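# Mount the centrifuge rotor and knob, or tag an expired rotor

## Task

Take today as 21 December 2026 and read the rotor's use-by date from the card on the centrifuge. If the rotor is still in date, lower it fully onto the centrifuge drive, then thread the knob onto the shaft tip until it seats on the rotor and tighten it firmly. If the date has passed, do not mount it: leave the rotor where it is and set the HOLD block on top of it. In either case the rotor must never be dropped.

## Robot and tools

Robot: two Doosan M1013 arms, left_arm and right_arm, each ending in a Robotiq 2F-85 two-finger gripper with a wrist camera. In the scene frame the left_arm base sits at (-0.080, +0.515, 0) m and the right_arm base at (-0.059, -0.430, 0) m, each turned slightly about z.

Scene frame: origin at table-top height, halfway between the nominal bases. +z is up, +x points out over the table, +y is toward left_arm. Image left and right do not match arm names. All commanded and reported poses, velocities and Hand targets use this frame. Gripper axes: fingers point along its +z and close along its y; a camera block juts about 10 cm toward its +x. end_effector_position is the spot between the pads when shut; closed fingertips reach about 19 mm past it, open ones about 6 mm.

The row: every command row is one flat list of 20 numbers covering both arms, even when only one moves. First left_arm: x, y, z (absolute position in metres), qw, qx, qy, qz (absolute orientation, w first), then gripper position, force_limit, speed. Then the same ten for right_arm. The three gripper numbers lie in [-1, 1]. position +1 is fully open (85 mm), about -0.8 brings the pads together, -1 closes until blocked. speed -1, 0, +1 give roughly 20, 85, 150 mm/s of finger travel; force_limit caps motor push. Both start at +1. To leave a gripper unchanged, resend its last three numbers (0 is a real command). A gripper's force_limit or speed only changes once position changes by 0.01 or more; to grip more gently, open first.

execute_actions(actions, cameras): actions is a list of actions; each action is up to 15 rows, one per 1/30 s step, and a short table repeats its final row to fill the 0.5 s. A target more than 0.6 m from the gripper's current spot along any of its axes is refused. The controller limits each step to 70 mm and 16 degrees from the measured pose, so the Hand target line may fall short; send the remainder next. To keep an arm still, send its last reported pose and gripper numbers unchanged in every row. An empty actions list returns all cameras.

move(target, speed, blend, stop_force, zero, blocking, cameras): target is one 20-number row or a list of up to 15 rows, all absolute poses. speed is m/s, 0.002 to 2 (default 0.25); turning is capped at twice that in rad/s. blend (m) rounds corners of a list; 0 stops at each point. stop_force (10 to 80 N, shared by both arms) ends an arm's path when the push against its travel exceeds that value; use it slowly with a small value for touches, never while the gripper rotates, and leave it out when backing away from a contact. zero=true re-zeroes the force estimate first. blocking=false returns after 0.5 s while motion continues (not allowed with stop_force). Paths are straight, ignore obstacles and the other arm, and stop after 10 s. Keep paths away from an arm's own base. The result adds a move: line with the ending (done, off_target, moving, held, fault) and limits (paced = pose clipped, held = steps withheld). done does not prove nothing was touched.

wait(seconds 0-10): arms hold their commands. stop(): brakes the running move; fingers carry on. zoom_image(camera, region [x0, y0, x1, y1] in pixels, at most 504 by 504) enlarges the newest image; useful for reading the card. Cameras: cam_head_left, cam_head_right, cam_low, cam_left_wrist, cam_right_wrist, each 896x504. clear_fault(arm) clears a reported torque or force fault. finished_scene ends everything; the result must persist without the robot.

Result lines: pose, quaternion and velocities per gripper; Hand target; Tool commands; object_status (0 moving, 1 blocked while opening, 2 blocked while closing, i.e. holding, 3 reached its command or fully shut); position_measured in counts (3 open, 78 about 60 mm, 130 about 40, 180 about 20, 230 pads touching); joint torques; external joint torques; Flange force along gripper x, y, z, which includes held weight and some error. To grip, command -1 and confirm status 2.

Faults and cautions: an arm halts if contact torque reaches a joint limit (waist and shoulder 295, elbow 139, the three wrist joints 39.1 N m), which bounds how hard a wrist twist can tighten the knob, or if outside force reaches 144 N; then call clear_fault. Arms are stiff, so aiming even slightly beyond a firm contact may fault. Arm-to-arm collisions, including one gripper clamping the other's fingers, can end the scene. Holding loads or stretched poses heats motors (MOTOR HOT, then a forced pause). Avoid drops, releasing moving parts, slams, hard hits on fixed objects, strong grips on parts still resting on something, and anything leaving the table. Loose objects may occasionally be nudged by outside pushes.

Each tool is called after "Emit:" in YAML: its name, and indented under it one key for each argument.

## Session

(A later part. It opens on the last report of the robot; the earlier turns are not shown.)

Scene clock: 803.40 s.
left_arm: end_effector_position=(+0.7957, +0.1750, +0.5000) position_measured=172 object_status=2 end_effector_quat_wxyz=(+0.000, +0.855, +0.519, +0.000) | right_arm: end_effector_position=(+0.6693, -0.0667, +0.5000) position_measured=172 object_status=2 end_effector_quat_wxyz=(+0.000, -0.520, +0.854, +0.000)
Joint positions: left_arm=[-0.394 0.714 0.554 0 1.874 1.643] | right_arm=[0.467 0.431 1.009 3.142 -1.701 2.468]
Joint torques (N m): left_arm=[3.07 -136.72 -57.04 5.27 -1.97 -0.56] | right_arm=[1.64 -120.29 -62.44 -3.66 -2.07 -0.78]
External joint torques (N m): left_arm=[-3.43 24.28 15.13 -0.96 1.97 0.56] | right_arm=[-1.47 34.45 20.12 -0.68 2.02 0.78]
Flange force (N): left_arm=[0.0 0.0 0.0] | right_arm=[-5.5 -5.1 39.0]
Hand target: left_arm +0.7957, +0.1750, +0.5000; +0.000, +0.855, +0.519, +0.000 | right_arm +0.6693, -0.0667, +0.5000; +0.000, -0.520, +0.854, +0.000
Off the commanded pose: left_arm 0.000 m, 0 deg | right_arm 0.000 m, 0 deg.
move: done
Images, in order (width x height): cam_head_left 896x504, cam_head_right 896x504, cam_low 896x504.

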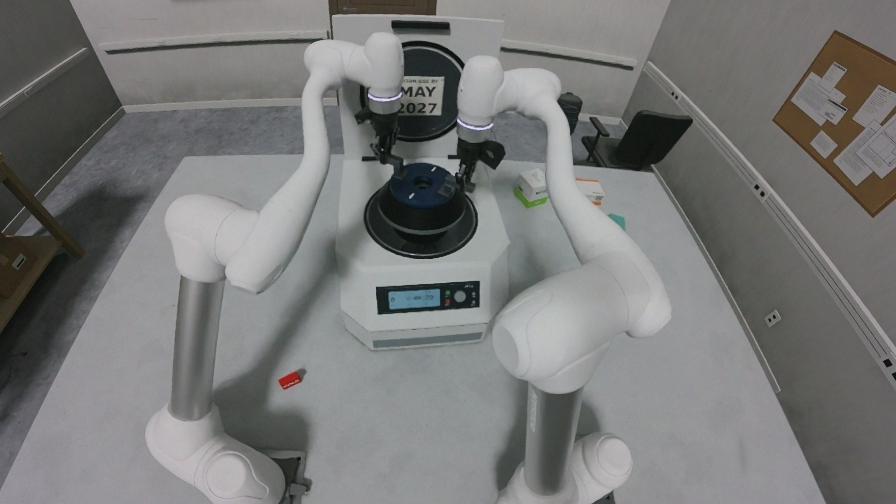

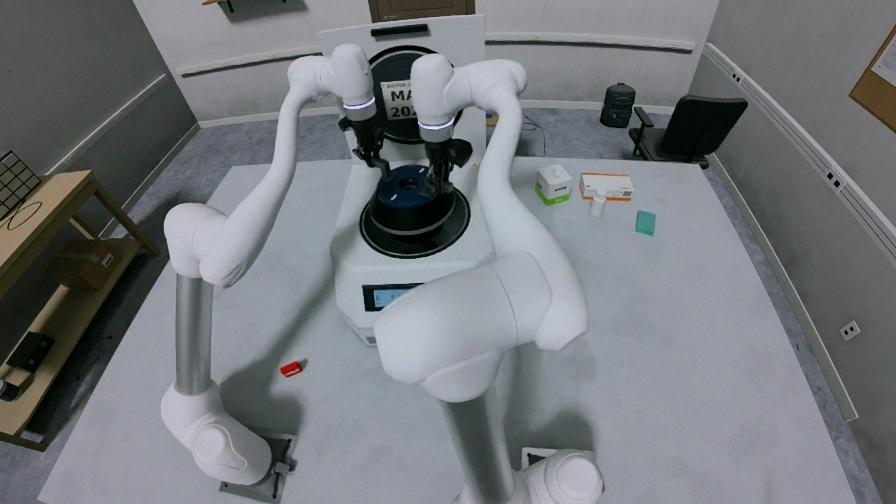

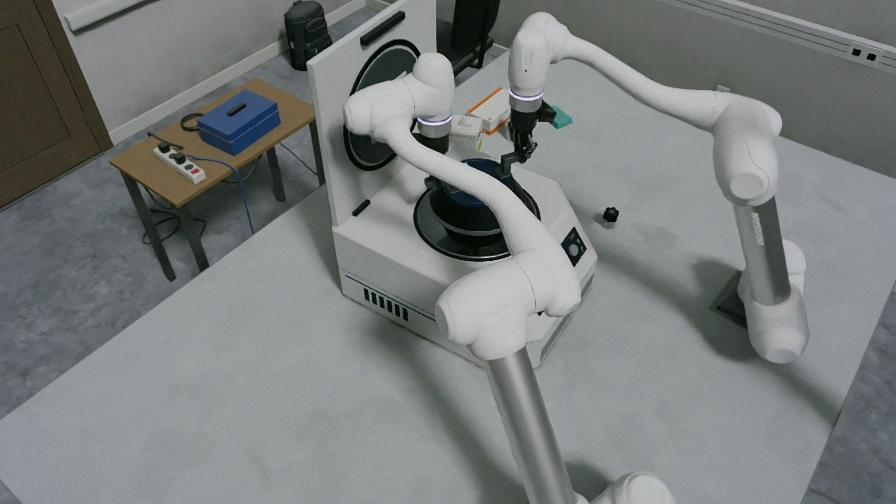

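Emit:
move:
  target: [0.79571, 0.17502, 0.4965, 0, 0.854912, 0.518773, 0, -1, 0.2, -1, 0.66929, -0.06672, 0.4965, 0, 0.520265, -0.854005, 0, -1, 0.2, -1]
  speed: 0.02

Emit:
move:
  target: [0.79571, 0.17502, 0.4935, 0, 0.854912, 0.518773, 0, -1, 0.2, -1, 0.66929, -0.06672, 0.4935, 0, 0.520265, -0.854005, 0, -1, 0.2, -1]
  speed: 0.02

Scene clock: 806.57 s.
left_arm: end_effector_position=(+0.7957, +0.1750, +0.4965) position_measured=172 object_status=2 end_effector_quat_wxyz=(+0.000, +0.855, +0.519, +0.000) | right_arm: end_effector_position=(+0.6693, -0.0667, +0.4965) position_measured=172 object_status=2 end_effector_quat_wxyz=(+0.000, -0.520, +0.854, +0.000)
Joint positions: left_arm=[-0.394 0.71 0.566 0 1.865 1.643] | right_arm=[0.467 0.43 1.017 3.142 -1.694 2.468]
Joint torques (N m): left_arm=[3.3 -136.58 -57.2 5.35 -1.96 -0.54] | right_arm=[1.65 -120.07 -62.39 -3.7 -2.24 -0.66]
External joint torques (N m): left_arm=[-2.75 25.28 15.58 -1.04 1.95 0.54] | right_arm=[-1.45 33.87 20.05 -0.66 2.17 0.66]
Flange force (N): left_arm=[0.0 0.0 0.0] | right_arm=[-4.6 -4.6 39.2]
Hand target: left_arm +0.7957, +0.1750, +0.4965; +0.000, +0.855, +0.519, +0.000 | right_arm +0.6693, -0.0667, +0.4965; +0.000, -0.520, +0.854, +0.000
Off the commanded pose: left_arm 0.000 m, 0 deg | right_arm 0.000 m, 0 deg.
move: done

Scene clock: 807.27 s.
left_arm: end_effector_position=(+0.7957, +0.1750, +0.4935) position_measured=172 object_status=2 end_effector_quat_wxyz=(+0.000, +0.855, +0.519, +0.000) | right_arm: end_effector_position=(+0.6693, -0.0667, +0.4935) position_measured=172 object_status=2 end_effector_quat_wxyz=(+0.000, -0.520, +0.854, +0.000)
Joint positions: left_arm=[-0.394 0.708 0.576 0 1.858 1.643] | right_arm=[0.467 0.43 1.023 3.142 -1.689 2.468]
Joint torques (N m): left_arm=[3.61 -136.59 -57.69 5.4 -1.96 -0.56] | right_arm=[1.21 -119.55 -62.4 -3.77 -2.21 -0.68]
External joint torques (N m): left_arm=[-3.07 26 16.26 -1.11 1.95 0.56] | right_arm=[-1.03 33.59 20.05 -0.59 2.14 0.68]
Flange force (N): left_arm=[0.0 0.0 0.0] | right_arm=[-4.6 -3.9 39.3]
Hand target: left_arm +0.7957, +0.1750, +0.4935; +0.000, +0.855, +0.519, +0.000 | right_arm +0.6693, -0.0667, +0.4935; +0.000, -0.520, +0.854, +0.000
Off the commanded pose: left_arm 0.000 m, 0 deg | right_arm 0.000 m, 0 deg.
move: done

Emit:
move:
  target: [0.79571, 0.17502, 0.491, 0, 0.854912, 0.518773, 0, -1, 0.2, -1, 0.66929, -0.06672, 0.491, 0, 0.520265, -0.854005, 0, -1, 0.2, -1]
  speed: 0.02

Emit:
move:
  target: [0.79571, 0.17502, 0.489, 0, 0.854912, 0.518773, 0, -1, 0.2, -1, 0.66929, -0.06672, 0.489, 0, 0.520265, -0.854005, 0, -1, 0.2, -1]
  speed: 0.02

Scene clock: 811.73 s.
left_arm: end_effector_position=(+0.7957, +0.1750, +0.4910) position_measured=172 object_status=2 end_effector_quat_wxyz=(+0.000, +0.855, +0.519, +0.000) | right_arm: end_effector_position=(+0.6693, -0.0667, +0.4910) position_measured=172 object_status=2 end_effector_quat_wxyz=(+0.000, -0.520, +0.854, +0.000)
Joint positions: left_arm=[-0.394 0.706 0.584 0 1.852 1.643] | right_arm=[0.467 0.429 1.028 3.142 -1.684 2.468]
Joint torques (N m): left_arm=[3.75 -136.35 -57.67 5.44 -1.9 -0.51] | right_arm=[1.1 -120.77 -62.33 -3.71 -2.19 -0.7]
External joint torques (N m): left_arm=[-3.43 25.94 16.14 -1.14 1.89 0.51] | right_arm=[-0.87 34.54 19.8 -0.66 2.13 0.7]
Flange force (N): left_arm=[0.0 0.0 0.0] | right_arm=[-6.7 -5.2 38.5]
Hand target: left_arm +0.7957, +0.1750, +0.4910; +0.000, +0.855, +0.519, +0.000 | right_arm +0.6693, -0.0667, +0.4910; +0.000, -0.520, +0.854, +0.000
Off the commanded pose: left_arm 0.000 m, 0 deg | right_arm 0.000 m, 0 deg.
move: done

Scene clock: 812.43 s.
left_arm: end_effector_position=(+0.7957, +0.1750, +0.4890) position_measured=172 object_status=2 end_effector_quat_wxyz=(+0.000, +0.855, +0.519, +0.000) | right_arm: end_effector_position=(+0.6693, -0.0667, +0.4890) position_measured=172 object_status=2 end_effector_quat_wxyz=(+0.000, -0.520, +0.854, +0.000)
Joint positions: left_arm=[-0.394 0.704 0.591 0 1.847 1.643] | right_arm=[0.467 0.429 1.033 3.142 -1.68 2.468]
Joint torques (N m): left_arm=[3.67 -136.48 -57.78 5.52 -1.93 -0.52] | right_arm=[1.54 -120.1 -62.25 -3.8 -2.22 -0.76]
External joint torques (N m): left_arm=[-2.69 26.08 16.18 -1.18 1.92 0.52] | right_arm=[-1.36 34.64 19.96 -0.55 2.16 0.76]
Flange force (N): left_arm=[0.0 0.0 0.0] | right_arm=[-6.2 -5.4 38.9]
Hand target: left_arm +0.7957, +0.1750, +0.4890; +0.000, +0.855, +0.519, +0.000 | right_arm +0.6693, -0.0667, +0.4890; +0.000, -0.520, +0.854, +0.000
Off the commanded pose: left_arm 0.000 m, 0 deg | right_arm 0.000 m, 0 deg.
move: done

Emit:
move:
  target: [0.79571, 0.17502, 0.487, 0, 0.854912, 0.518773, 0, -1, 0.2, -1, 0.66929, -0.06672, 0.487, 0, 0.520265, -0.854005, 0, -1, 0.2, -1]
  speed: 0.02

Emit:
move:
  target: [0.79571, 0.17502, 0.485, 0, 0.854912, 0.518773, 0, -1, 0.2, -1, 0.66929, -0.06672, 0.485, 0, 0.520265, -0.854005, 0, -1, 0.2, -1]
  speed: 0.02

Scene clock: 814.63 s.
left_arm: end_effector_position=(+0.7957, +0.1750, +0.4870) position_measured=172 object_status=2 end_effector_quat_wxyz=(+0.000, +0.855, +0.519, +0.000) | right_arm: end_effector_position=(+0.6693, -0.0667, +0.4870) position_measured=172 object_status=2 end_effector_quat_wxyz=(+0.000, -0.520, +0.854, +0.000)
Joint positions: left_arm=[-0.394 0.703 0.597 0 1.842 1.643] | right_arm=[0.467 0.428 1.037 3.142 -1.676 2.468]
Joint torques (N m): left_arm=[3.72 -136.5 -57.97 5.55 -1.96 -0.58] | right_arm=[1.55 -120.35 -62.16 -3.86 -2.25 -0.72]
External joint torques (N m): left_arm=[-3.48 25.25 15.9 -1.2 1.95 0.58] | right_arm=[-1.32 33.37 19.41 -0.53 2.17 0.72]
Flange force (N): left_arm=[0.0 0.0 0.0] | right_arm=[-5.5 -4.9 38.0]
Hand target: left_arm +0.7957, +0.1750, +0.4870; +0.000, +0.855, +0.519, +0.000 | right_arm +0.6693, -0.0667, +0.4870; +0.000, -0.520, +0.854, +0.000
Off the commanded pose: left_arm 0.000 m, 0 deg | right_arm 0.000 m, 0 deg.
move: done

Scene clock: 815.33 s.
left_arm: end_effector_position=(+0.7957, +0.1750, +0.4850) position_measured=172 object_status=2 end_effector_quat_wxyz=(+0.000, +0.855, +0.519, +0.000) | right_arm: end_effector_position=(+0.6693, -0.0667, +0.4850) position_measured=172 object_status=2 end_effector_quat_wxyz=(+0.000, -0.520, +0.854, +0.000)
Joint positions: left_arm=[-0.394 0.701 0.603 0 1.837 1.643] | right_arm=[0.467 0.428 1.041 3.142 -1.673 2.468]
Joint torques (N m): left_arm=[3.93 -136.4 -58.02 5.54 -1.91 -0.54] | right_arm=[1.02 -120.07 -62.27 -3.82 -2.29 -0.78]
External joint torques (N m): left_arm=[-4 25.7 16.07 -1.21 1.9 0.54] | right_arm=[-0.7 32.59 19.19 -0.6 2.22 0.78]
Flange force (N): left_arm=[0.0 0.0 0.0] | right_arm=[-5.3 -3.8 37.8]
Hand target: left_arm +0.7957, +0.1750, +0.4850; +0.000, +0.855, +0.519, +0.000 | right_arm +0.6693, -0.0667, +0.4850; +0.000, -0.520, +0.854, +0.000
Off the commanded pose: left_arm 0.000 m, 0 deg | right_arm 0.000 m, 0 deg.
move: done

Emit:
move:
  target: [0.79571, 0.17502, 0.483, 0, 0.854912, 0.518773, 0, -1, 0.2, -1, 0.66929, -0.06672, 0.483, 0, 0.520265, -0.854005, 0, -1, 0.2, -1]
  speed: 0.02

Emit:
move:
  target: [0.79571, 0.17502, 0.481, 0, 0.854912, 0.518773, 0, -1, 0.2, -1, 0.66929, -0.06672, 0.481, 0, 0.520265, -0.854005, 0, -1, 0.2, -1]
  speed: 0.02

Scene clock: 817.93 s.
left_arm: end_effector_position=(+0.7957, +0.1750, +0.4830) position_measured=172 object_status=2 end_effector_quat_wxyz=(+0.000, +0.855, +0.519, +0.000) | right_arm: end_effector_position=(+0.6693, -0.0667, +0.4830) position_measured=172 object_status=2 end_effector_quat_wxyz=(+0.000, -0.520, +0.854, +0.000)
Joint positions: left_arm=[-0.394 0.7 0.61 0 1.832 1.643] | right_arm=[0.467 0.428 1.045 3.142 -1.669 2.468]
Joint torques (N m): left_arm=[4.16 -136.56 -58.13 5.64 -1.91 -0.51] | right_arm=[1.18 -119.8 -62.64 -3.88 -2.43 -0.72]
External joint torques (N m): left_arm=[-4.22 26 16.22 -1.31 1.91 0.51] | right_arm=[-0.93 33.65 20.09 -0.5 2.36 0.72]
Flange force (N): left_arm=[-4.2 -1.9 27.1] | right_arm=[-4.6 -3.7 39.8]
Hand target: left_arm +0.7957, +0.1750, +0.4830; +0.000, +0.855, +0.519, +0.000 | right_arm +0.6693, -0.0667, +0.4830; +0.000, -0.520, +0.854, +0.000
Off the commanded pose: left_arm 0.000 m, 0 deg | right_arm 0.000 m, 0 deg.
move: done

Scene clock: 818.63 s.
left_arm: end_effector_position=(+0.7957, +0.1750, +0.4810) position_measured=172 object_status=2 end_effector_quat_wxyz=(+0.000, +0.855, +0.519, +0.000) | right_arm: end_effector_position=(+0.6693, -0.0667, +0.4810) position_measured=172 object_status=2 end_effector_quat_wxyz=(+0.000, -0.520, +0.854, +0.000)
Joint positions: left_arm=[-0.394 0.698 0.616 0 1.828 1.643] | right_arm=[0.467 0.427 1.049 3.142 -1.665 2.468]
Joint torques (N m): left_arm=[4.34 -135.96 -58.24 5.66 -1.93 -0.52] | right_arm=[1.61 -119.92 -62.27 -3.83 -2.37 -0.75]
External joint torques (N m): left_arm=[-3.83 24.98 16.15 -1.29 1.93 0.52] | right_arm=[-1.4 33.83 19.72 -0.55 2.3 0.75]
Flange force (N): left_arm=[-4.0 -4.2 27.4] | right_arm=[-5.4 -4.9 38.9]
Hand target: left_arm +0.7957, +0.1750, +0.4810; +0.000, +0.855, +0.519, +0.000 | right_arm +0.6693, -0.0667, +0.4810; +0.000, -0.520, +0.854, +0.000
Off the commanded pose: left_arm 0.000 m, 0 deg | right_arm 0.000 m, 0 deg.
move: done

Emit:
move:
  target: [0.79571, 0.17502, 0.4785, 0, 0.854912, 0.518773, 0, -1, 0.2, -1, 0.66929, -0.06672, 0.4785, 0, 0.520265, -0.854005, 0, -1, 0.2, -1]
  speed: 0.02

Emit:
move:
  target: [0.79571, 0.17502, 0.476, 0, 0.854912, 0.518773, 0, -1, 0.2, -1, 0.66929, -0.06672, 0.476, 0, 0.520265, -0.854005, 0, -1, 0.2, -1]
  speed: 0.02

Scene clock: 823.17 s.
left_arm: end_effector_position=(+0.7957, +0.1750, +0.4785) position_measured=172 object_status=2 end_effector_quat_wxyz=(+0.000, +0.855, +0.519, +0.000) | right_arm: end_effector_position=(+0.6693, -0.0667, +0.4785) position_measured=172 object_status=2 end_effector_quat_wxyz=(+0.000, -0.520, +0.854, +0.000)
Joint positions: left_arm=[-0.394 0.696 0.624 0 1.822 1.643] | right_arm=[0.467 0.427 1.054 3.142 -1.66 2.468]
Joint torques (N m): left_arm=[4.25 -136.1 -58.27 5.69 -1.9 -0.53] | right_arm=[1.18 -120.41 -62.07 -3.94 -2.48 -0.74]
External joint torques (N m): left_arm=[-4.27 25.21 16.08 -1.34 1.9 0.53] | right_arm=[-0.97 34.66 19.5 -0.43 2.42 0.74]
Flange force (N): left_arm=[-4.3 -3.1 27.1] | right_arm=[-7.4 -5.7 38.5]
Hand target: left_arm +0.7957, +0.1750, +0.4785; +0.000, +0.855, +0.519, +0.000 | right_arm +0.6693, -0.0667, +0.4785; +0.000, -0.520, +0.854, +0.000
Off the commanded pose: left_arm 0.000 m, 0 deg | right_arm 0.000 m, 0 deg.
move: done

Scene clock: 823.87 s.
left_arm: end_effector_position=(+0.7957, +0.1750, +0.4760) position_measured=172 object_status=2 end_effector_quat_wxyz=(+0.000, +0.855, +0.519, +0.000) | right_arm: end_effector_position=(+0.6693, -0.0667, +0.4760) position_measured=172 object_status=2 end_effector_quat_wxyz=(+0.000, -0.520, +0.854, +0.000)
Joint positions: left_arm=[-0.394 0.695 0.631 0 1.816 1.643] | right_arm=[0.467 0.426 1.06 3.142 -1.656 2.468]
Joint torques (N m): left_arm=[4.73 -135.87 -58.32 5.76 -1.97 -0.55] | right_arm=[0.83 -119.7 -62.27 -4.01 -2.42 -0.77]
External joint torques (N m): left_arm=[-4.45 26.02 16.39 -1.42 1.96 0.55] | right_arm=[-0.6 33.5 19.55 -0.37 2.36 0.77]
Flange force (N): left_arm=[-4.4 -2.2 27.2] | right_arm=[-5.9 -4.0 38.7]
Hand target: left_arm +0.7957, +0.1750, +0.4760; +0.000, +0.855, +0.519, +0.000 | right_arm +0.6693, -0.0667, +0.4760; +0.000, -0.520, +0.854, +0.000
Off the commanded pose: left_arm 0.000 m, 0 deg | right_arm 0.000 m, 0 deg.
move: done

Emit:
move:
  target: [0.79571, 0.17502, 0.4735, 0, 0.854912, 0.518773, 0, -1, 0.2, -1, 0.66929, -0.06672, 0.4735, 0, 0.520265, -0.854005, 0, -1, 0.2, -1]
  speed: 0.02

Emit:
move:
  target: [0.79571, 0.17502, 0.471, 0, 0.854912, 0.518773, 0, -1, 0.2, -1, 0.66929, -0.06672, 0.471, 0, 0.520265, -0.854005, 0, -1, 0.2, -1]
  speed: 0.02

Emit:
move:
  target: [0.79571, 0.17502, 0.4685, 0, 0.854912, 0.518773, 0, -1, 0.2, -1, 0.66929, -0.06672, 0.4685, 0, 0.520265, -0.854005, 0, -1, 0.2, -1]
  speed: 0.02

Scene clock: 827.67 s.
left_arm: end_effector_position=(+0.7957, +0.1750, +0.4735) position_measured=172 object_status=2 end_effector_quat_wxyz=(+0.000, +0.855, +0.519, +0.000) | right_arm: end_effector_position=(+0.6693, -0.0667, +0.4735) position_measured=172 object_status=2 end_effector_quat_wxyz=(+0.000, -0.520, +0.854, +0.000)
Joint positions: left_arm=[-0.394 0.693 0.639 0 1.81 1.643] | right_arm=[0.467 0.426 1.065 3.142 -1.651 2.468]
Joint torques (N m): left_arm=[4.74 -136.12 -58.53 5.82 -1.96 -0.55] | right_arm=[1.53 -120.05 -62.27 -3.97 -2.51 -0.69]
External joint torques (N m): left_arm=[-4.76 25.61 16.32 -1.46 1.96 0.55] | right_arm=[-1.38 34.26 19.67 -0.41 2.45 0.69]
Flange force (N): left_arm=[-4.8 -2.8 27.2] | right_arm=[-6.0 -5.5 39.1]
Hand target: left_arm +0.7957, +0.1750, +0.4735; +0.000, +0.855, +0.519, +0.000 | right_arm +0.6693, -0.0667, +0.4735; +0.000, -0.520, +0.854, +0.000
Off the commanded pose: left_arm 0.000 m, 0 deg | right_arm 0.000 m, 0 deg.
move: done

Scene clock: 828.37 s.
left_arm: end_effector_position=(+0.7957, +0.1750, +0.4710) position_measured=172 object_status=2 end_effector_quat_wxyz=(+0.000, +0.855, +0.519, +0.000) | right_arm: end_effector_position=(+0.6693, -0.0667, +0.4710) position_measured=172 object_status=2 end_effector_quat_wxyz=(+0.000, -0.520, +0.854, +0.000)
Joint positions: left_arm=[-0.394 0.692 0.646 0 1.804 1.643] | right_arm=[0.467 0.426 1.07 3.142 -1.646 2.468]
Joint torques (N m): left_arm=[4.55 -136.02 -58.73 5.85 -1.95 -0.52] | right_arm=[0.92 -119.94 -61.92 -3.94 -2.57 -0.72]
External joint torques (N m): left_arm=[-4.07 26.26 16.68 -1.48 1.94 0.52] | right_arm=[-0.67 33.3 19.05 -0.46 2.5 0.72]
Flange force (N): left_arm=[-4.1 -2.6 27.8] | right_arm=[-6.5 -4.7 38.0]
Hand target: left_arm +0.7957, +0.1750, +0.4710; +0.000, +0.855, +0.519, +0.000 | right_arm +0.6693, -0.0667, +0.4710; +0.000, -0.520, +0.854, +0.000
Off the commanded pose: left_arm 0.000 m, 0 deg | right_arm 0.000 m, 0 deg.
move: done

Scene clock: 829.07 s.
left_arm: end_effector_position=(+0.7957, +0.1750, +0.4685) position_measured=172 object_status=2 end_effector_quat_wxyz=(+0.000, +0.855, +0.519, +0.000) | right_arm: end_effector_position=(+0.6693, -0.0667, +0.4685) position_measured=172 object_status=2 end_effector_quat_wxyz=(+0.000, -0.520, +0.854, +0.000)
Joint positions: left_arm=[-0.394 0.69 0.653 0 1.799 1.643] | right_arm=[0.467 0.425 1.075 3.142 -1.642 2.468]
Joint torques (N m): left_arm=[5 -135.8 -58.6 5.93 -1.91 -0.52] | right_arm=[0.27 -120.17 -62.17 -4.05 -2.47 -0.72]
External joint torques (N m): left_arm=[-5.75 25.99 16.39 -1.59 1.9 0.52] | right_arm=[-0.08 34.14 19.44 -0.35 2.41 0.72]
Flange force (N): left_arm=[-5.8 -1.9 27.2] | right_arm=[-7.4 -4.4 38.6]
Hand target: left_arm +0.7957, +0.1750, +0.4685; +0.000, +0.855, +0.519, +0.000 | right_arm +0.6693, -0.0667, +0.4685; +0.000, -0.520, +0.854, +0.000
Off the commanded pose: left_arm 0.000 m, 0 deg | right_arm 0.000 m, 0 deg.
move: done

Emit:
move:
  target:
    - [0.79571, 0.17502, 0.4655, 0, 0.854912, 0.518773, 0, -1, 0.2, -1, 0.66929, -0.06672, 0.4655, 0, 0.520265, -0.854005, 0, -1, 0.2, -1]
  speed: 0.02

Emit:
move:
  target:
    - [0.79571, 0.17502, 0.4625, 0, 0.854912, 0.518773, 0, -1, 0.2, -1, 0.66929, -0.06672, 0.4625, 0, 0.520265, -0.854005, 0, -1, 0.2, -1]
  speed: 0.02

Emit:
move:
  target:
    - [0.79571, 0.17502, 0.4595, 0, 0.854912, 0.518773, 0, -1, 0.2, -1, 0.66929, -0.06672, 0.4595, 0, 0.520265, -0.854005, 0, -1, 0.2, -1]
  speed: 0.02

Scene clock: 849.07 s.
left_arm: end_effector_position=(+0.7957, +0.1750, +0.4655) position_measured=172 object_status=2 end_effector_quat_wxyz=(+0.000, +0.855, +0.519, +0.000) | right_arm: end_effector_position=(+0.6693, -0.0667, +0.4655) position_measured=172 object_status=2 end_effector_quat_wxyz=(+0.000, -0.520, +0.854, +0.000)
Joint positions: left_arm=[-0.394 0.688 0.662 0 1.792 1.643] | right_arm=[0.467 0.425 1.08 3.142 -1.636 2.468]
Joint torques (N m): left_arm=[4.75 -135.69 -59.07 5.93 -1.98 -0.49] | right_arm=[0.35 -120.31 -62.02 -4.07 -2.55 -0.79]
External joint torques (N m): left_arm=[-4.27 25.43 16.64 -1.53 1.97 0.49] | right_arm=[-0.13 34.11 19.18 -0.33 2.48 0.79]
Flange force (N): left_arm=[-4.5 -4.3 27.9] | right_arm=[-7.9 -4.8 38.2]
Hand target: left_arm +0.7957, +0.1750, +0.4655; +0.000, +0.855, +0.519, +0.000 | right_arm +0.6693, -0.0667, +0.4655; +0.000, -0.520, +0.854, +0.000
Off the commanded pose: left_arm 0.000 m, 0 deg | right_arm 0.000 m, 0 deg.
move: done

Scene clock: 849.77 s.
left_arm: end_effector_position=(+0.7957, +0.1750, +0.4625) position_measured=172 object_status=2 end_effector_quat_wxyz=(+0.000, +0.855, +0.519, +0.000) | right_arm: end_effector_position=(+0.6693, -0.0667, +0.4625) position_measured=172 object_status=2 end_effector_quat_wxyz=(+0.000, -0.520, +0.854, +0.000)
Joint positions: left_arm=[-0.394 0.687 0.67 0 1.785 1.643] | right_arm=[0.467 0.425 1.086 3.142 -1.631 2.468]
Joint torques (N m): left_arm=[5.21 -135.97 -59.02 5.96 -1.93 -0.52] | right_arm=[1.47 -119.84 -62.08 -4.14 -2.62 -0.73]
External joint torques (N m): left_arm=[-4.59 26.45 16.8 -1.57 1.92 0.52] | right_arm=[-1.29 34.13 19.34 -0.26 2.57 0.73]
Flange force (N): left_arm=[-4.6 -2.3 27.8] | right_arm=[-6.6 -5.6 38.7]
Hand target: left_arm +0.7957, +0.1750, +0.4625; +0.000, +0.855, +0.519, +0.000 | right_arm +0.6693, -0.0667, +0.4625; +0.000, -0.520, +0.854, +0.000
Off the commanded pose: left_arm 0.000 m, 0 deg | right_arm 0.000 m, 0 deg.
move: done

Scene clock: 850.47 s.
left_arm: end_effector_position=(+0.7957, +0.1750, +0.4595) position_measured=172 object_status=2 end_effector_quat_wxyz=(+0.000, +0.855, +0.519, +0.000) | right_arm: end_effector_position=(+0.6693, -0.0667, +0.4595) position_measured=172 object_status=2 end_effector_quat_wxyz=(+0.000, -0.520, +0.854, +0.000)
Joint positions: left_arm=[-0.394 0.685 0.678 0 1.778 1.643] | right_arm=[0.467 0.424 1.092 3.142 -1.625 2.468]
Joint torques (N m): left_arm=[5.4 -135.82 -59.06 6.04 -1.93 -0.53] | right_arm=[0.93 -120.06 -62.05 -4.19 -2.65 -0.81]
External joint torques (N m): left_arm=[-5.18 26.04 16.65 -1.65 1.92 0.53] | right_arm=[-0.75 34.58 19.54 -0.18 2.59 0.81]
Flange force (N): left_arm=[-5.3 -2.6 27.6] | right_arm=[-7.3 -5.2 39.2]
Hand target: left_arm +0.7957, +0.1750, +0.4595; +0.000, +0.855, +0.519, +0.000 | right_arm +0.6693, -0.0667, +0.4595; +0.000, -0.520, +0.854, +0.000
Off the commanded pose: left_arm 0.000 m, 0 deg | right_arm 0.000 m, 0 deg.
move: done

Emit:
move:
  target:
    - [0.79571, 0.17502, 0.4555, 0, 0.854912, 0.518773, 0, -1, 0.2, -1, 0.66929, -0.06672, 0.4555, 0, 0.520265, -0.854005, 0, -1, 0.2, -1]
  speed: 0.02
  stop_force: 30

Emit:
move:
  target:
    - [0.79571, 0.17502, 0.4515, 0, 0.854912, 0.518773, 0, -1, 0.2, -1, 0.66929, -0.06672, 0.4515, 0, 0.520265, -0.854005, 0, -1, 0.2, -1]
  speed: 0.02
  stop_force: 30
  zero: false

Emit:
move:
  target:
    - [0.79571, 0.17502, 0.4475, 0, 0.854912, 0.518773, 0, -1, 0.2, -1, 0.66929, -0.06672, 0.4475, 0, 0.520265, -0.854005, 0, -1, 0.2, -1]
  speed: 0.02
  stop_force: 30
  zero: false

Emit:
move:
  target:
    - [0.79571, 0.17502, 0.4435, 0, 0.854912, 0.518773, 0, -1, 0.2, -1, 0.66929, -0.06672, 0.4435, 0, 0.520265, -0.854005, 0, -1, 0.2, -1]
  speed: 0.02
  stop_force: 30
  zero: false

Scene clock: 862.33 s.
left_arm: end_effector_position=(+0.7957, +0.1750, +0.4555) position_measured=172 object_status=2 end_effector_quat_wxyz=(+0.000, +0.855, +0.519, +0.000) | right_arm: end_effector_position=(+0.6693, -0.0667, +0.4555) position_measured=172 object_status=2 end_effector_quat_wxyz=(+0.000, -0.520, +0.854, +0.000)
Joint positions: left_arm=[-0.394 0.683 0.689 0 1.77 1.643] | right_arm=[0.467 0.424 1.1 3.142 -1.618 2.468]
Joint torques (N m): left_arm=[5.43 -135.59 -59.07 6.11 -1.95 -0.53] | right_arm=[0.6 -120.03 -61.98 -4.16 -2.75 -0.75]
External joint torques (N m): left_arm=[-5.47 25.47 16.39 -1.7 1.94 0.53] | right_arm=[-0.41 34.48 19.42 -0.21 2.69 0.75]
Flange force (N): left_arm=[-5.6 -2.7 27.0] | right_arm=[-7.5 -5.0 39.2]
Hand target: left_arm +0.7957, +0.1750, +0.4555; +0.000, +0.855, +0.519, +0.000 | right_arm +0.6693, -0.0667, +0.4555; +0.000, -0.520, +0.854, +0.000
Off the commanded pose: left_arm 0.000 m, 0 deg | right_arm 0.000 m, 0 deg.
move: done

Scene clock: 863.40 s.
left_arm: end_effector_position=(+0.7957, +0.1750, +0.4515) position_measured=172 object_status=2 end_effector_quat_wxyz=(+0.000, +0.855, +0.519, +0.000) | right_arm: end_effector_position=(+0.6693, -0.0667, +0.4515) position_measured=172 object_status=2 end_effector_quat_wxyz=(+0.000, -0.520, +0.854, +0.000)
Joint positions: left_arm=[-0.394 0.681 0.7 0 1.761 1.643] | right_arm=[0.467 0.424 1.107 3.142 -1.61 2.468]
Joint torques (N m): left_arm=[5.49 -135.54 -59.24 6.18 -2 -0.52] | right_arm=[0.16 -120.16 -61.95 -4.24 -2.74 -0.74]
External joint torques (N m): left_arm=[-5.5 25.85 16.63 -1.77 1.99 0.52] | right_arm=[0.01 34.07 19.1 -0.17 2.67 0.74]
Flange force (N): left_arm=[-5.6 -2.6 27.2] | right_arm=[-7.9 -4.6 38.6]
Hand target: left_arm +0.7957, +0.1750, +0.4515; +0.000, +0.855, +0.519, +0.000 | right_arm +0.6693, -0.0667, +0.4515; +0.000, -0.520, +0.854, +0.000
Off the commanded pose: left_arm 0.000 m, 0 deg | right_arm 0.000 m, 0 deg.
move: done

Scene clock: 864.47 s.
left_arm: end_effector_position=(+0.7957, +0.1750, +0.4475) position_measured=172 object_status=2 end_effector_quat_wxyz=(+0.000, +0.855, +0.519, +0.000) | right_arm: end_effector_position=(+0.6693, -0.0667, +0.4475) position_measured=172 object_status=2 end_effector_quat_wxyz=(+0.000, -0.520, +0.854, +0.000)
Joint positions: left_arm=[-0.394 0.679 0.71 0 1.752 1.643] | right_arm=[0.467 0.423 1.115 3.142 -1.603 2.468]
Joint torques (N m): left_arm=[6.33 -135.37 -59.32 6.22 -1.99 -0.53] | right_arm=[0.58 -119.93 -61.95 -4.28 -2.85 -0.74]
External joint torques (N m): left_arm=[-6.43 26.14 16.79 -1.83 1.97 0.53] | right_arm=[-0.43 34.65 19.4 -0.09 2.79 0.74]
Flange force (N): left_arm=[-6.6 -2.3 27.5] | right_arm=[-7.7 -5.1 39.4]
Hand target: left_arm +0.7957, +0.1750, +0.4475; +0.000, +0.855, +0.519, +0.000 | right_arm +0.6693, -0.0667, +0.4475; +0.000, -0.520, +0.854, +0.000
Off the commanded pose: left_arm 0.000 m, 0 deg | right_arm 0.000 m, 0 deg.
move: done

Scene clock: 865.53 s.
left_arm: end_effector_position=(+0.7957, +0.1750, +0.4435) position_measured=172 object_status=2 end_effector_quat_wxyz=(+0.000, +0.855, +0.519, +0.000) | right_arm: end_effector_position=(+0.6693, -0.0667, +0.4435) position_measured=172 object_status=2 end_effector_quat_wxyz=(+0.000, -0.520, +0.854, +0.000)
Joint positions: left_arm=[-0.394 0.677 0.72 0 1.744 1.643] | right_arm=[0.467 0.423 1.122 3.142 -1.596 2.468]
Joint torques (N m): left_arm=[6.25 -135.49 -59.59 6.29 -1.97 -0.5] | right_arm=[0.39 -120.03 -61.89 -4.4 -2.86 -0.72]
External joint torques (N m): left_arm=[-5.97 25.83 16.77 -1.85 1.96 0.5] | right_arm=[-0.22 34.73 19.26 0.02 2.8 0.72]
Flange force (N): left_arm=[-6.2 -2.9 27.5] | right_arm=[-8.2 -5.2 39.2]
Hand target: left_arm +0.7957, +0.1750, +0.4435; +0.000, +0.855, +0.519, +0.000 | right_arm +0.6693, -0.0667, +0.4435; +0.000, -0.520, +0.854, +0.000
Off the commanded pose: left_arm 0.000 m, 0 deg | right_arm 0.000 m, 0 deg.
move: done

Emit:
move:
  target:
    - [0.79571, 0.17502, 0.4395, 0, 0.854912, 0.518773, 0, -1, 0.2, -1, 0.66929, -0.06672, 0.4395, 0, 0.520265, -0.854005, 0, -1, 0.2, -1]
  speed: 0.02
  stop_force: 30
  zero: false

Emit:
move:
  target:
    - [0.79571, 0.17502, 0.4355, 0, 0.854912, 0.518773, 0, -1, 0.2, -1, 0.66929, -0.06672, 0.4355, 0, 0.520265, -0.854005, 0, -1, 0.2, -1]
  speed: 0.02
  stop_force: 30
  zero: false

Emit:
move:
  target:
    - [0.79571, 0.17502, 0.4315, 0, 0.854912, 0.518773, 0, -1, 0.2, -1, 0.66929, -0.06672, 0.4315, 0, 0.520265, -0.854005, 0, -1, 0.2, -1]
  speed: 0.02
  stop_force: 30
  zero: false

Emit:
move:
  target:
    - [0.79571, 0.17502, 0.4275, 0, 0.854912, 0.518773, 0, -1, 0.2, -1, 0.66929, -0.06672, 0.4275, 0, 0.520265, -0.854005, 0, -1, 0.2, -1]
  speed: 0.02
  stop_force: 30
  zero: false

Emit:
move:
  target:
    - [0.79571, 0.17502, 0.4235, 0, 0.854912, 0.518773, 0, -1, 0.2, -1, 0.66929, -0.06672, 0.4235, 0, 0.520265, -0.854005, 0, -1, 0.2, -1]
  speed: 0.02
  stop_force: 30
  zero: false

Scene clock: 871.50 s.
left_arm: end_effector_position=(+0.7957, +0.1750, +0.4395) position_measured=172 object_status=2 end_effector_quat_wxyz=(+0.000, +0.855, +0.519, +0.000) | right_arm: end_effector_position=(+0.6693, -0.0667, +0.4395) position_measured=172 object_status=2 end_effector_quat_wxyz=(+0.000, -0.520, +0.854, +0.000)
Joint positions: left_arm=[-0.394 0.676 0.73 0 1.735 1.643] | right_arm=[0.467 0.423 1.13 3.142 -1.589 2.468]
Joint torques (N m): left_arm=[6.43 -135.72 -59.66 6.32 -1.99 -0.52] | right_arm=[-0.23 -120.11 -61.52 -4.35 -2.88 -0.72]
External joint torques (N m): left_arm=[-5.89 25.84 16.68 -1.86 1.98 0.52] | right_arm=[0.47 33.62 18.51 -0.07 2.81 0.72]
Flange force (N): left_arm=[-6.0 -2.4 27.1] | right_arm=[-8.7 -4.5 38.0]
Hand target: left_arm +0.7957, +0.1750, +0.4395; +0.000, +0.855, +0.519, +0.000 | right_arm +0.6693, -0.0667, +0.4395; +0.000, -0.520, +0.854, +0.000
Off the commanded pose: left_arm 0.000 m, 0 deg | right_arm 0.000 m, 0 deg.
move: done

Scene clock: 872.60 s.
left_arm: end_effector_position=(+0.7957, +0.1750, +0.4355) position_measured=172 object_status=2 end_effector_quat_wxyz=(+0.000, +0.855, +0.519, +0.000) | right_arm: end_effector_position=(+0.6693, -0.0667, +0.4355) position_measured=172 object_status=2 end_effector_quat_wxyz=(+0.000, -0.520, +0.854, +0.000)
Joint positions: left_arm=[-0.394 0.674 0.74 0 1.727 1.643] | right_arm=[0.467 0.423 1.137 3.142 -1.582 2.468]
Joint torques (N m): left_arm=[6.61 -135.36 -59.7 6.43 -1.97 -0.49] | right_arm=[-0.1 -119.86 -61.69 -4.44 -2.98 -0.76]
External joint torques (N m): left_arm=[-5.47 25.18 16.59 -1.94 1.97 0.49] | right_arm=[0.32 33.79 18.82 0.04 2.91 0.76]
Flange force (N): left_arm=[-5.7 -3.5 27.1] | right_arm=[-8.1 -4.3 38.8]
Hand target: left_arm +0.7957, +0.1750, +0.4355; +0.000, +0.855, +0.519, +0.000 | right_arm +0.6693, -0.0667, +0.4355; +0.000, -0.520, +0.854, +0.000
Off the commanded pose: left_arm 0.000 m, 0 deg | right_arm 0.000 m, 0 deg.
move: done

Scene clock: 873.70 s.
left_arm: end_effector_position=(+0.7957, +0.1750, +0.4315) position_measured=172 object_status=2 end_effector_quat_wxyz=(+0.000, +0.855, +0.519, +0.000) | right_arm: end_effector_position=(+0.6693, -0.0667, +0.4315) position_measured=172 object_status=2 end_effector_quat_wxyz=(+0.000, -0.520, +0.854, +0.000)
Joint positions: left_arm=[-0.394 0.673 0.75 0 1.719 1.643] | right_arm=[0.467 0.423 1.144 3.142 -1.574 2.468]
Joint torques (N m): left_arm=[6.9 -135.47 -59.72 6.46 -1.99 -0.52] | right_arm=[-0.32 -119.52 -61.76 -4.5 -2.92 -0.73]
External joint torques (N m): left_arm=[-6.52 25.5 16.68 -1.99 1.99 0.52] | right_arm=[0.48 33.75 18.9 0.08 2.87 0.73]
Flange force (N): left_arm=[-6.7 -2.9 27.1] | right_arm=[-8.0 -4.0 38.9]
Hand target: left_arm +0.7957, +0.1750, +0.4315; +0.000, +0.855, +0.519, +0.000 | right_arm +0.6693, -0.0667, +0.4315; +0.000, -0.520, +0.854, +0.000
Off the commanded pose: left_arm 0.000 m, 0 deg | right_arm 0.000 m, 0 deg.
move: done

Scene clock: 874.80 s.
left_arm: end_effector_position=(+0.7957, +0.1750, +0.4275) position_measured=172 object_status=2 end_effector_quat_wxyz=(+0.000, +0.855, +0.519, +0.000) | right_arm: end_effector_position=(+0.6693, -0.0667, +0.4275) position_measured=172 object_status=2 end_effector_quat_wxyz=(+0.000, -0.520, +0.854, +0.000)
Joint positions: left_arm=[-0.394 0.671 0.76 0 1.711 1.643] | right_arm=[0.467 0.423 1.152 3.142 -1.567 2.468]
Joint torques (N m): left_arm=[6.78 -135.42 -59.84 6.58 -1.97 -0.51] | right_arm=[-0.68 -119.74 -61.29 -4.54 -3.05 -0.74]
External joint torques (N m): left_arm=[-7.53 25.97 16.73 -2.15 1.96 0.51] | right_arm=[0.86 34.18 18.58 0.15 2.99 0.74]
Flange force (N): left_arm=[-7.7 -1.9 27.0] | right_arm=[-9.5 -4.5 38.6]
Hand target: left_arm +0.7957, +0.1750, +0.4275; +0.000, +0.855, +0.519, +0.000 | right_arm +0.6693, -0.0667, +0.4275; +0.000, -0.520, +0.854, +0.000
Off the commanded pose: left_arm 0.000 m, 0 deg | right_arm 0.000 m, 0 deg.
move: done

Scene clock: 875.93 s.
left_arm: end_effector_position=(+0.7957, +0.1750, +0.4235) position_measured=172 object_status=2 end_effector_quat_wxyz=(+0.000, +0.855, +0.519, +0.000) | right_arm: end_effector_position=(+0.6693, -0.0667, +0.4235) position_measured=172 object_status=2 end_effector_quat_wxyz=(+0.000, -0.520, +0.854, +0.000)
Joint positions: left_arm=[-0.394 0.67 0.769 0 1.703 1.643] | right_arm=[0.467 0.423 1.159 3.142 -1.56 2.468]
Joint torques (N m): left_arm=[7.41 -135.32 -59.93 6.72 -1.97 -0.52] | right_arm=[-0.72 -120.44 -61.45 -4.61 -3.15 -0.67]
External joint torques (N m): left_arm=[-7.54 26.75 17.18 -2.3 1.96 0.52] | right_arm=[0.94 34.31 18.57 0.2 3.09 0.68]
Flange force (N): left_arm=[-7.7 -1.8 27.8] | right_arm=[-9.6 -4.6 38.9]
Hand target: left_arm +0.7957, +0.1750, +0.4235; +0.000, +0.855, +0.519, +0.000 | right_arm +0.6693, -0.0667, +0.4235; +0.000, -0.520, +0.854, +0.000
Off the commanded pose: left_arm 0.000 m, 0 deg | right_arm 0.000 m, 0 deg.
move: done

Emit:
move:
  target:
    - [0.79571, 0.17502, 0.4195, 0, 0.854912, 0.518773, 0, -1, 0.2, -1, 0.66929, -0.06672, 0.4195, 0, 0.520265, -0.854005, 0, -1, 0.2, -1]
  speed: 0.02
  stop_force: 30
  zero: false

Emit:
move:
  target:
    - [0.79571, 0.17502, 0.4155, 0, 0.854912, 0.518773, 0, -1, 0.2, -1, 0.66929, -0.06672, 0.4155, 0, 0.520265, -0.854005, 0, -1, 0.2, -1]
  speed: 0.02
  stop_force: 30
  zero: false

Emit:
move:
  target:
    - [0.79571, 0.17502, 0.4115, 0, 0.854912, 0.518773, 0, -1, 0.2, -1, 0.66929, -0.06672, 0.4115, 0, 0.520265, -0.854005, 0, -1, 0.2, -1]
  speed: 0.02
  stop_force: 30
  zero: false

Emit:
move:
  target:
    - [0.79571, 0.17502, 0.4075, 0, 0.854912, 0.518773, 0, -1, 0.2, -1, 0.66929, -0.06672, 0.4075, 0, 0.520265, -0.854005, 0, -1, 0.2, -1]
  speed: 0.02
  stop_force: 30
  zero: false

Emit:
move:
  target:
    - [0.79571, 0.17502, 0.4035, 0, 0.854912, 0.518773, 0, -1, 0.2, -1, 0.66929, -0.06672, 0.4035, 0, 0.520265, -0.854005, 0, -1, 0.2, -1]
  speed: 0.02
  stop_force: 30
  zero: false

Emit:
move:
  target:
    - [0.79571, 0.17502, 0.3995, 0, 0.854912, 0.518773, 0, -1, 0.2, -1, 0.66929, -0.06672, 0.3995, 0, 0.520265, -0.854005, 0, -1, 0.2, -1]
  speed: 0.02
  stop_force: 30
  zero: false

Scene clock: 884.60 s.
left_arm: end_effector_position=(+0.7957, +0.1750, +0.4195) position_measured=172 object_status=2 end_effector_quat_wxyz=(+0.000, +0.855, +0.519, +0.000) | right_arm: end_effector_position=(+0.6693, -0.0667, +0.4195) position_measured=172 object_status=2 end_effector_quat_wxyz=(+0.000, -0.520, +0.854, +0.000)
Joint positions: left_arm=[-0.394 0.669 0.778 0 1.695 1.643] | right_arm=[0.467 0.423 1.166 3.142 -1.553 2.468]
Joint torques (N m): left_arm=[7.55 -134.98 -59.87 6.74 -2.05 -0.54] | right_arm=[-0.49 -120.11 -61.33 -4.66 -3.12 -0.63]
External joint torques (N m): left_arm=[-7.15 26.15 16.98 -2.3 2.04 0.54] | right_arm=[0.71 33.93 18.46 0.25 3.05 0.63]
Flange force (N): left_arm=[-7.3 -2.2 27.3] | right_arm=[-9.1 -4.6 38.7]
Hand target: left_arm +0.7957, +0.1750, +0.4195; +0.000, +0.855, +0.519, +0.000 | right_arm +0.6693, -0.0667, +0.4195; +0.000, -0.520, +0.854, +0.000
Off the commanded pose: left_arm 0.000 m, 0 deg | right_arm 0.000 m, 0 deg.
move: done

Scene clock: 885.70 s.
left_arm: end_effector_position=(+0.7957, +0.1750, +0.4155) position_measured=172 object_status=2 end_effector_quat_wxyz=(+0.000, +0.855, +0.519, +0.000) | right_arm: end_effector_position=(+0.6693, -0.0667, +0.4155) position_measured=172 object_status=2 end_effector_quat_wxyz=(+0.000, -0.520, +0.854, +0.000)
Joint positions: left_arm=[-0.394 0.668 0.787 0 1.687 1.643] | right_arm=[0.467 0.423 1.173 3.142 -1.546 2.468]
Joint torques (N m): left_arm=[7.62 -135.01 -60.03 6.75 -2 -0.52] | right_arm=[-0.89 -120.2 -61.36 -4.65 -3.22 -0.66]
External joint torques (N m): left_arm=[-6.84 26.17 17.07 -2.29 2 0.52] | right_arm=[1.05 34.63 18.63 0.26 3.16 0.66]
Flange force (N): left_arm=[-7.0 -2.5 27.5] | right_arm=[-9.9 -4.6 39.3]
Hand target: left_arm +0.7957, +0.1750, +0.4155; +0.000, +0.855, +0.519, +0.000 | right_arm +0.6693, -0.0667, +0.4155; +0.000, -0.520, +0.854, +0.000
Off the commanded pose: left_arm 0.000 m, 0 deg | right_arm 0.000 m, 0 deg.
move: done

Scene clock: 886.80 s.
left_arm: end_effector_position=(+0.7957, +0.1750, +0.4115) position_measured=172 object_status=2 end_effector_quat_wxyz=(+0.000, +0.855, +0.519, +0.000) | right_arm: end_effector_position=(+0.6693, -0.0667, +0.4115) position_measured=172 object_status=2 end_effector_quat_wxyz=(+0.000, -0.520, +0.854, +0.000)
Joint positions: left_arm=[-0.394 0.667 0.796 0 1.679 1.643] | right_arm=[0.467 0.423 1.179 3.142 -1.539 2.468]
Joint torques (N m): left_arm=[7.64 -135.07 -60.21 6.85 -2 -0.48] | right_arm=[-1.07 -120.41 -61.16 -4.7 -3.29 -0.72]
External joint torques (N m): left_arm=[-7.8 25.99 17.09 -2.4 2 0.48] | right_arm=[1.27 34.5 18.35 0.29 3.23 0.72]
Flange force (N): left_arm=[-8.1 -2.8 27.5] | right_arm=[-10.4 -4.6 39.0]
Hand target: left_arm +0.7957, +0.1750, +0.4115; +0.000, +0.855, +0.519, +0.000 | right_arm +0.6693, -0.0667, +0.4115; +0.000, -0.520, +0.854, +0.000
Off the commanded pose: left_arm 0.000 m, 0 deg | right_arm 0.000 m, 0 deg.
move: done

Scene clock: 887.90 s.
left_arm: end_effector_position=(+0.7957, +0.1750, +0.4075) position_measured=172 object_status=2 end_effector_quat_wxyz=(+0.000, +0.855, +0.519, +0.000) | right_arm: end_effector_position=(+0.6693, -0.0667, +0.4075) position_measured=172 object_status=2 end_effector_quat_wxyz=(+0.000, -0.520, +0.854, +0.000)
Joint positions: left_arm=[-0.394 0.666 0.805 0 1.671 1.643] | right_arm=[0.467 0.424 1.186 3.142 -1.532 2.468]
Joint torques (N m): left_arm=[7.98 -135.08 -60.08 6.95 -2.02 -0.51] | right_arm=[-0.97 -120.4 -61.02 -4.73 -3.2 -0.76]
External joint torques (N m): left_arm=[-7.85 26.3 17.06 -2.5 2.01 0.51] | right_arm=[1.13 35.32 18.52 0.36 3.14 0.76]
Flange force (N): left_arm=[-8.1 -1.9 27.3] | right_arm=[-11.2 -5.3 39.2]
Hand target: left_arm +0.7957, +0.1750, +0.4075; +0.000, +0.855, +0.519, +0.000 | right_arm +0.6693, -0.0667, +0.4075; +0.000, -0.520, +0.854, +0.000
Off the commanded pose: left_arm 0.000 m, 0 deg | right_arm 0.000 m, 0 deg.
move: done

Scene clock: 889.00 s.
left_arm: end_effector_position=(+0.7957, +0.1750, +0.4035) position_measured=172 object_status=2 end_effector_quat_wxyz=(+0.000, +0.855, +0.519, +0.000) | right_arm: end_effector_position=(+0.6693, -0.0667, +0.4035) position_measured=172 object_status=2 end_effector_quat_wxyz=(+0.000, -0.520, +0.854, +0.000)
Joint positions: left_arm=[-0.394 0.665 0.813 0 1.663 1.643] | right_arm=[0.467 0.424 1.193 3.142 -1.525 2.468]
Joint torques (N m): left_arm=[8.12 -135.21 -60.31 6.9 -1.99 -0.51] | right_arm=[-0.55 -119.86 -60.87 -4.68 -3.31 -0.75]
External joint torques (N m): left_arm=[-8.06 25.25 16.77 -2.4 1.99 0.51] | right_arm=[0.77 34.13 18.2 0.3 3.25 0.75]
Flange force (N): left_arm=[-8.4 -3.1 26.9] | right_arm=[-9.8 -4.8 38.9]
Hand target: left_arm +0.7957, +0.1750, +0.4035; +0.000, +0.855, +0.519, +0.000 | right_arm +0.6693, -0.0667, +0.4035; +0.000, -0.520, +0.854, +0.000
Off the commanded pose: left_arm 0.000 m, 0 deg | right_arm 0.000 m, 0 deg.
move: done

Scene clock: 890.10 s.
left_arm: end_effector_position=(+0.7957, +0.1750, +0.3995) position_measured=172 object_status=2 end_effector_quat_wxyz=(+0.000, +0.855, +0.519, +0.000) | right_arm: end_effector_position=(+0.6693, -0.0667, +0.3995) position_measured=172 object_status=2 end_effector_quat_wxyz=(+0.000, -0.520, +0.854, +0.000)
Joint positions: left_arm=[-0.394 0.664 0.822 0 1.655 1.643] | right_arm=[0.467 0.424 1.2 3.142 -1.518 2.468]
Joint torques (N m): left_arm=[7.81 -134.81 -60.43 6.97 -1.97 -0.5] | right_arm=[-1.13 -120.51 -61.16 -4.76 -3.35 -0.73]
External joint torques (N m): left_arm=[-6.72 25.88 17.3 -2.47 1.97 0.5] | right_arm=[1.31 34.26 18.35 0.35 3.29 0.73]
Flange force (N): left_arm=[-7.1 -3.8 27.9] | right_arm=[-10.0 -4.2 39.3]
Hand target: left_arm +0.7957, +0.1750, +0.3995; +0.000, +0.855, +0.519, +0.000 | right_arm +0.6693, -0.0667, +0.3995; +0.000, -0.520, +0.854, +0.000
Off the commanded pose: left_arm 0.000 m, 0 deg | right_arm 0.000 m, 0 deg.
move: done

Emit:
move:
  target:
    - [0.79571, 0.17502, 0.3955, 0, 0.854912, 0.518773, 0, -1, 0.2, -1, 0.66929, -0.06672, 0.3955, 0, 0.520265, -0.854005, 0, -1, 0.2, -1]
  speed: 0.02
  stop_force: 30
  zero: false

Emit:
move:
  target:
    - [0.79571, 0.17502, 0.3915, 0, 0.854912, 0.518773, 0, -1, 0.2, -1, 0.66929, -0.06672, 0.3915, 0, 0.520265, -0.854005, 0, -1, 0.2, -1]
  speed: 0.02
  stop_force: 30
  zero: false

Emit:
move:
  target:
    - [0.79571, 0.17502, 0.3875, 0, 0.854912, 0.518773, 0, -1, 0.2, -1, 0.66929, -0.06672, 0.3875, 0, 0.520265, -0.854005, 0, -1, 0.2, -1]
  speed: 0.02
  stop_force: 30
  zero: false

Emit:
move:
  target:
    - [0.79571, 0.17502, 0.3835, 0, 0.854912, 0.518773, 0, -1, 0.2, -1, 0.66929, -0.06672, 0.3835, 0, 0.520265, -0.854005, 0, -1, 0.2, -1]
  speed: 0.02
  stop_force: 30
  zero: false

Emit:
move:
  target:
    - [0.79571, 0.17502, 0.3795, 0, 0.854912, 0.518773, 0, -1, 0.2, -1, 0.66929, -0.06672, 0.3795, 0, 0.520265, -0.854005, 0, -1, 0.2, -1]
  speed: 0.02
  stop_force: 30
  zero: false

Emit:
move:
  target:
    - [0.79571, 0.17502, 0.3760, 0, 0.854912, 0.518773, 0, -1, 0.2, -1, 0.66929, -0.06672, 0.3760, 0, 0.520265, -0.854005, 0, -1, 0.2, -1]
  speed: 0.02
  stop_force: 25
  zero: false

Scene clock: 897.87 s.
left_arm: end_effector_position=(+0.7957, +0.1750, +0.3955) position_measured=172 object_status=2 end_effector_quat_wxyz=(+0.000, +0.855, +0.519, +0.000) | right_arm: end_effector_position=(+0.6693, -0.0667, +0.3955) position_measured=172 object_status=2 end_effector_quat_wxyz=(+0.000, -0.520, +0.854, +0.000)
Joint positions: left_arm=[-0.394 0.664 0.83 0 1.648 1.643] | right_arm=[0.467 0.425 1.206 3.142 -1.511 2.468]
Joint torques (N m): left_arm=[7.52 -134.8 -60.41 6.86 -2 -0.49] | right_arm=[-0.74 -119.59 -61.14 -4.69 -3.21 -0.61]
External joint torques (N m): left_arm=[-6.81 25.81 17.15 -2.36 1.99 0.49] | right_arm=[0.94 33.78 18.54 0.31 3.15 0.61]
Flange force (N): left_arm=[-7.1 -3.3 27.5] | right_arm=[-8.6 -3.9 39.4]
Hand target: left_arm +0.7957, +0.1750, +0.3955; +0.000, +0.855, +0.519, +0.000 | right_arm +0.6693, -0.0667, +0.3955; +0.000, -0.520, +0.854, +0.000
Off the commanded pose: left_arm 0.000 m, 0 deg | right_arm 0.000 m, 0 deg.
move: done

Scene clock: 898.97 s.
left_arm: end_effector_position=(+0.7957, +0.1750, +0.3915) position_measured=172 object_status=2 end_effector_quat_wxyz=(+0.000, +0.855, +0.519, +0.000) | right_arm: end_effector_position=(+0.6693, -0.0667, +0.3915) position_measured=172 object_status=2 end_effector_quat_wxyz=(+0.000, -0.520, +0.854, +0.000)
Joint positions: left_arm=[-0.394 0.663 0.839 0 1.64 1.643] | right_arm=[0.467 0.425 1.213 3.142 -1.504 2.468]
Joint torques (N m): left_arm=[7.66 -135.05 -60.43 6.84 -1.97 -0.49] | right_arm=[-0.94 -119.82 -60.76 -4.65 -3.24 -0.71]
External joint torques (N m): left_arm=[-7.21 25.57 16.99 -2.34 1.98 0.49] | right_arm=[1.17 33.4 17.99 0.25 3.17 0.71]
Flange force (N): left_arm=[-7.5 -3.1 27.2] | right_arm=[-9.4 -4.0 38.6]
Hand target: left_arm +0.7957, +0.1750, +0.3915; +0.000, +0.855, +0.519, +0.000 | right_arm +0.6693, -0.0667, +0.3915; +0.000, -0.520, +0.854, +0.000
Off the commanded pose: left_arm 0.000 m, 0 deg | right_arm 0.000 m, 0 deg.
move: done

Scene clock: 900.07 s.
left_arm: end_effector_position=(+0.7957, +0.1750, +0.3875) position_measured=172 object_status=2 end_effector_quat_wxyz=(+0.000, +0.855, +0.519, +0.000) | right_arm: end_effector_position=(+0.6693, -0.0667, +0.3875) position_measured=172 object_status=2 end_effector_quat_wxyz=(+0.000, -0.520, +0.854, +0.000)
Joint positions: left_arm=[-0.394 0.662 0.847 0 1.633 1.643] | right_arm=[0.467 0.426 1.219 3.142 -1.497 2.468]
Joint torques (N m): left_arm=[8.15 -134.82 -60.48 6.95 -2.01 -0.53] | right_arm=[-0.89 -119.58 -60.78 -4.75 -3.32 -0.73]
External joint torques (N m): left_arm=[-8.15 25.66 17.11 -2.48 2.01 0.53] | right_arm=[1.06 33.72 18.08 0.36 3.27 0.73]
Flange force (N): left_arm=[-8.5 -3.2 27.3] | right_arm=[-9.5 -4.2 39.0]
Hand target: left_arm +0.7957, +0.1750, +0.3875; +0.000, +0.855, +0.519, +0.000 | right_arm +0.6693, -0.0667, +0.3875; +0.000, -0.520, +0.854, +0.000
Off the commanded pose: left_arm 0.000 m, 0 deg | right_arm 0.000 m, 0 deg.
move: done

Scene clock: 901.17 s.
left_arm: end_effector_position=(+0.7957, +0.1750, +0.3835) position_measured=172 object_status=2 end_effector_quat_wxyz=(+0.000, +0.855, +0.519, +0.000) | right_arm: end_effector_position=(+0.6693, -0.0667, +0.3835) position_measured=172 object_status=2 end_effector_quat_wxyz=(+0.000, -0.520, +0.854, +0.000)
Joint positions: left_arm=[-0.394 0.662 0.855 0 1.625 1.643] | right_arm=[0.467 0.426 1.226 3.142 -1.49 2.468]
Joint torques (N m): left_arm=[8.36 -134.57 -60.58 7.06 -1.98 -0.54] | right_arm=[-1.47 -120.11 -60.45 -4.81 -3.29 -0.67]
External joint torques (N m): left_arm=[-8.32 25.48 17.21 -2.58 1.98 0.54] | right_arm=[1.67 34.4 17.88 0.43 3.23 0.67]
Flange force (N): left_arm=[-8.8 -3.9 27.5] | right_arm=[-11.2 -4.6 38.8]
Hand target: left_arm +0.7957, +0.1750, +0.3835; +0.000, +0.855, +0.519, +0.000 | right_arm +0.6693, -0.0667, +0.3835; +0.000, -0.520, +0.854, +0.000
Off the commanded pose: left_arm 0.000 m, 0 deg | right_arm 0.000 m, 0 deg.
move: done

Scene clock: 902.27 s.
left_arm: end_effector_position=(+0.7957, +0.1750, +0.3795) position_measured=172 object_status=2 end_effector_quat_wxyz=(+0.000, +0.855, +0.519, +0.000) | right_arm: end_effector_position=(+0.6693, -0.0667, +0.3795) position_measured=172 object_status=2 end_effector_quat_wxyz=(+0.000, -0.520, +0.854, +0.000)
Joint positions: left_arm=[-0.394 0.661 0.863 0 1.618 1.643] | right_arm=[0.467 0.427 1.232 3.142 -1.483 2.468]
Joint torques (N m): left_arm=[8.88 -134.72 -60.68 7.17 -2.01 -0.48] | right_arm=[-1.24 -120.03 -60.34 -4.93 -3.42 -0.77]
External joint torques (N m): left_arm=[-8.75 25.92 17.38 -2.69 2.01 0.48] | right_arm=[1.5 33.4 17.52 0.53 3.35 0.77]
Flange force (N): left_arm=[-9.2 -3.5 27.7] | right_arm=[-10.4 -4.1 38.4]
Hand target: left_arm +0.7957, +0.1750, +0.3795; +0.000, +0.855, +0.519, +0.000 | right_arm +0.6693, -0.0667, +0.3795; +0.000, -0.520, +0.854, +0.000
Off the commanded pose: left_arm 0.000 m, 0 deg | right_arm 0.000 m, 0 deg.
move: done

Scene clock: 903.33 s.
left_arm: end_effector_position=(+0.7957, +0.1750, +0.3760) position_measured=172 object_status=2 end_effector_quat_wxyz=(+0.000, +0.855, +0.519, +0.000) | right_arm: end_effector_position=(+0.6693, -0.0667, +0.3760) position_measured=172 object_status=2 end_effector_quat_wxyz=(+0.000, -0.520, +0.854, +0.000)
Joint positions: left_arm=[-0.394 0.661 0.869 0 1.611 1.643] | right_arm=[0.467 0.427 1.237 3.142 -1.477 2.468]
Joint torques (N m): left_arm=[8.77 -134.59 -60.65 7.23 -2.01 -0.47] | right_arm=[-1.81 -120.56 -60.06 -4.92 -3.54 -0.71]
External joint torques (N m): left_arm=[-9.09 26.33 17.48 -2.77 2 0.47] | right_arm=[2.05 34.04 17.35 0.53 3.48 0.71]
Flange force (N): left_arm=[-9.5 -2.9 27.9] | right_arm=[-11.8 -4.4 38.6]
Hand target: left_arm +0.7957, +0.1750, +0.3760; +0.000, +0.855, +0.519, +0.000 | right_arm +0.6693, -0.0667, +0.3760; +0.000, -0.520, +0.854, +0.000
Off the commanded pose: left_arm 0.000 m, 0 deg | right_arm 0.000 m, 0 deg.
move: done


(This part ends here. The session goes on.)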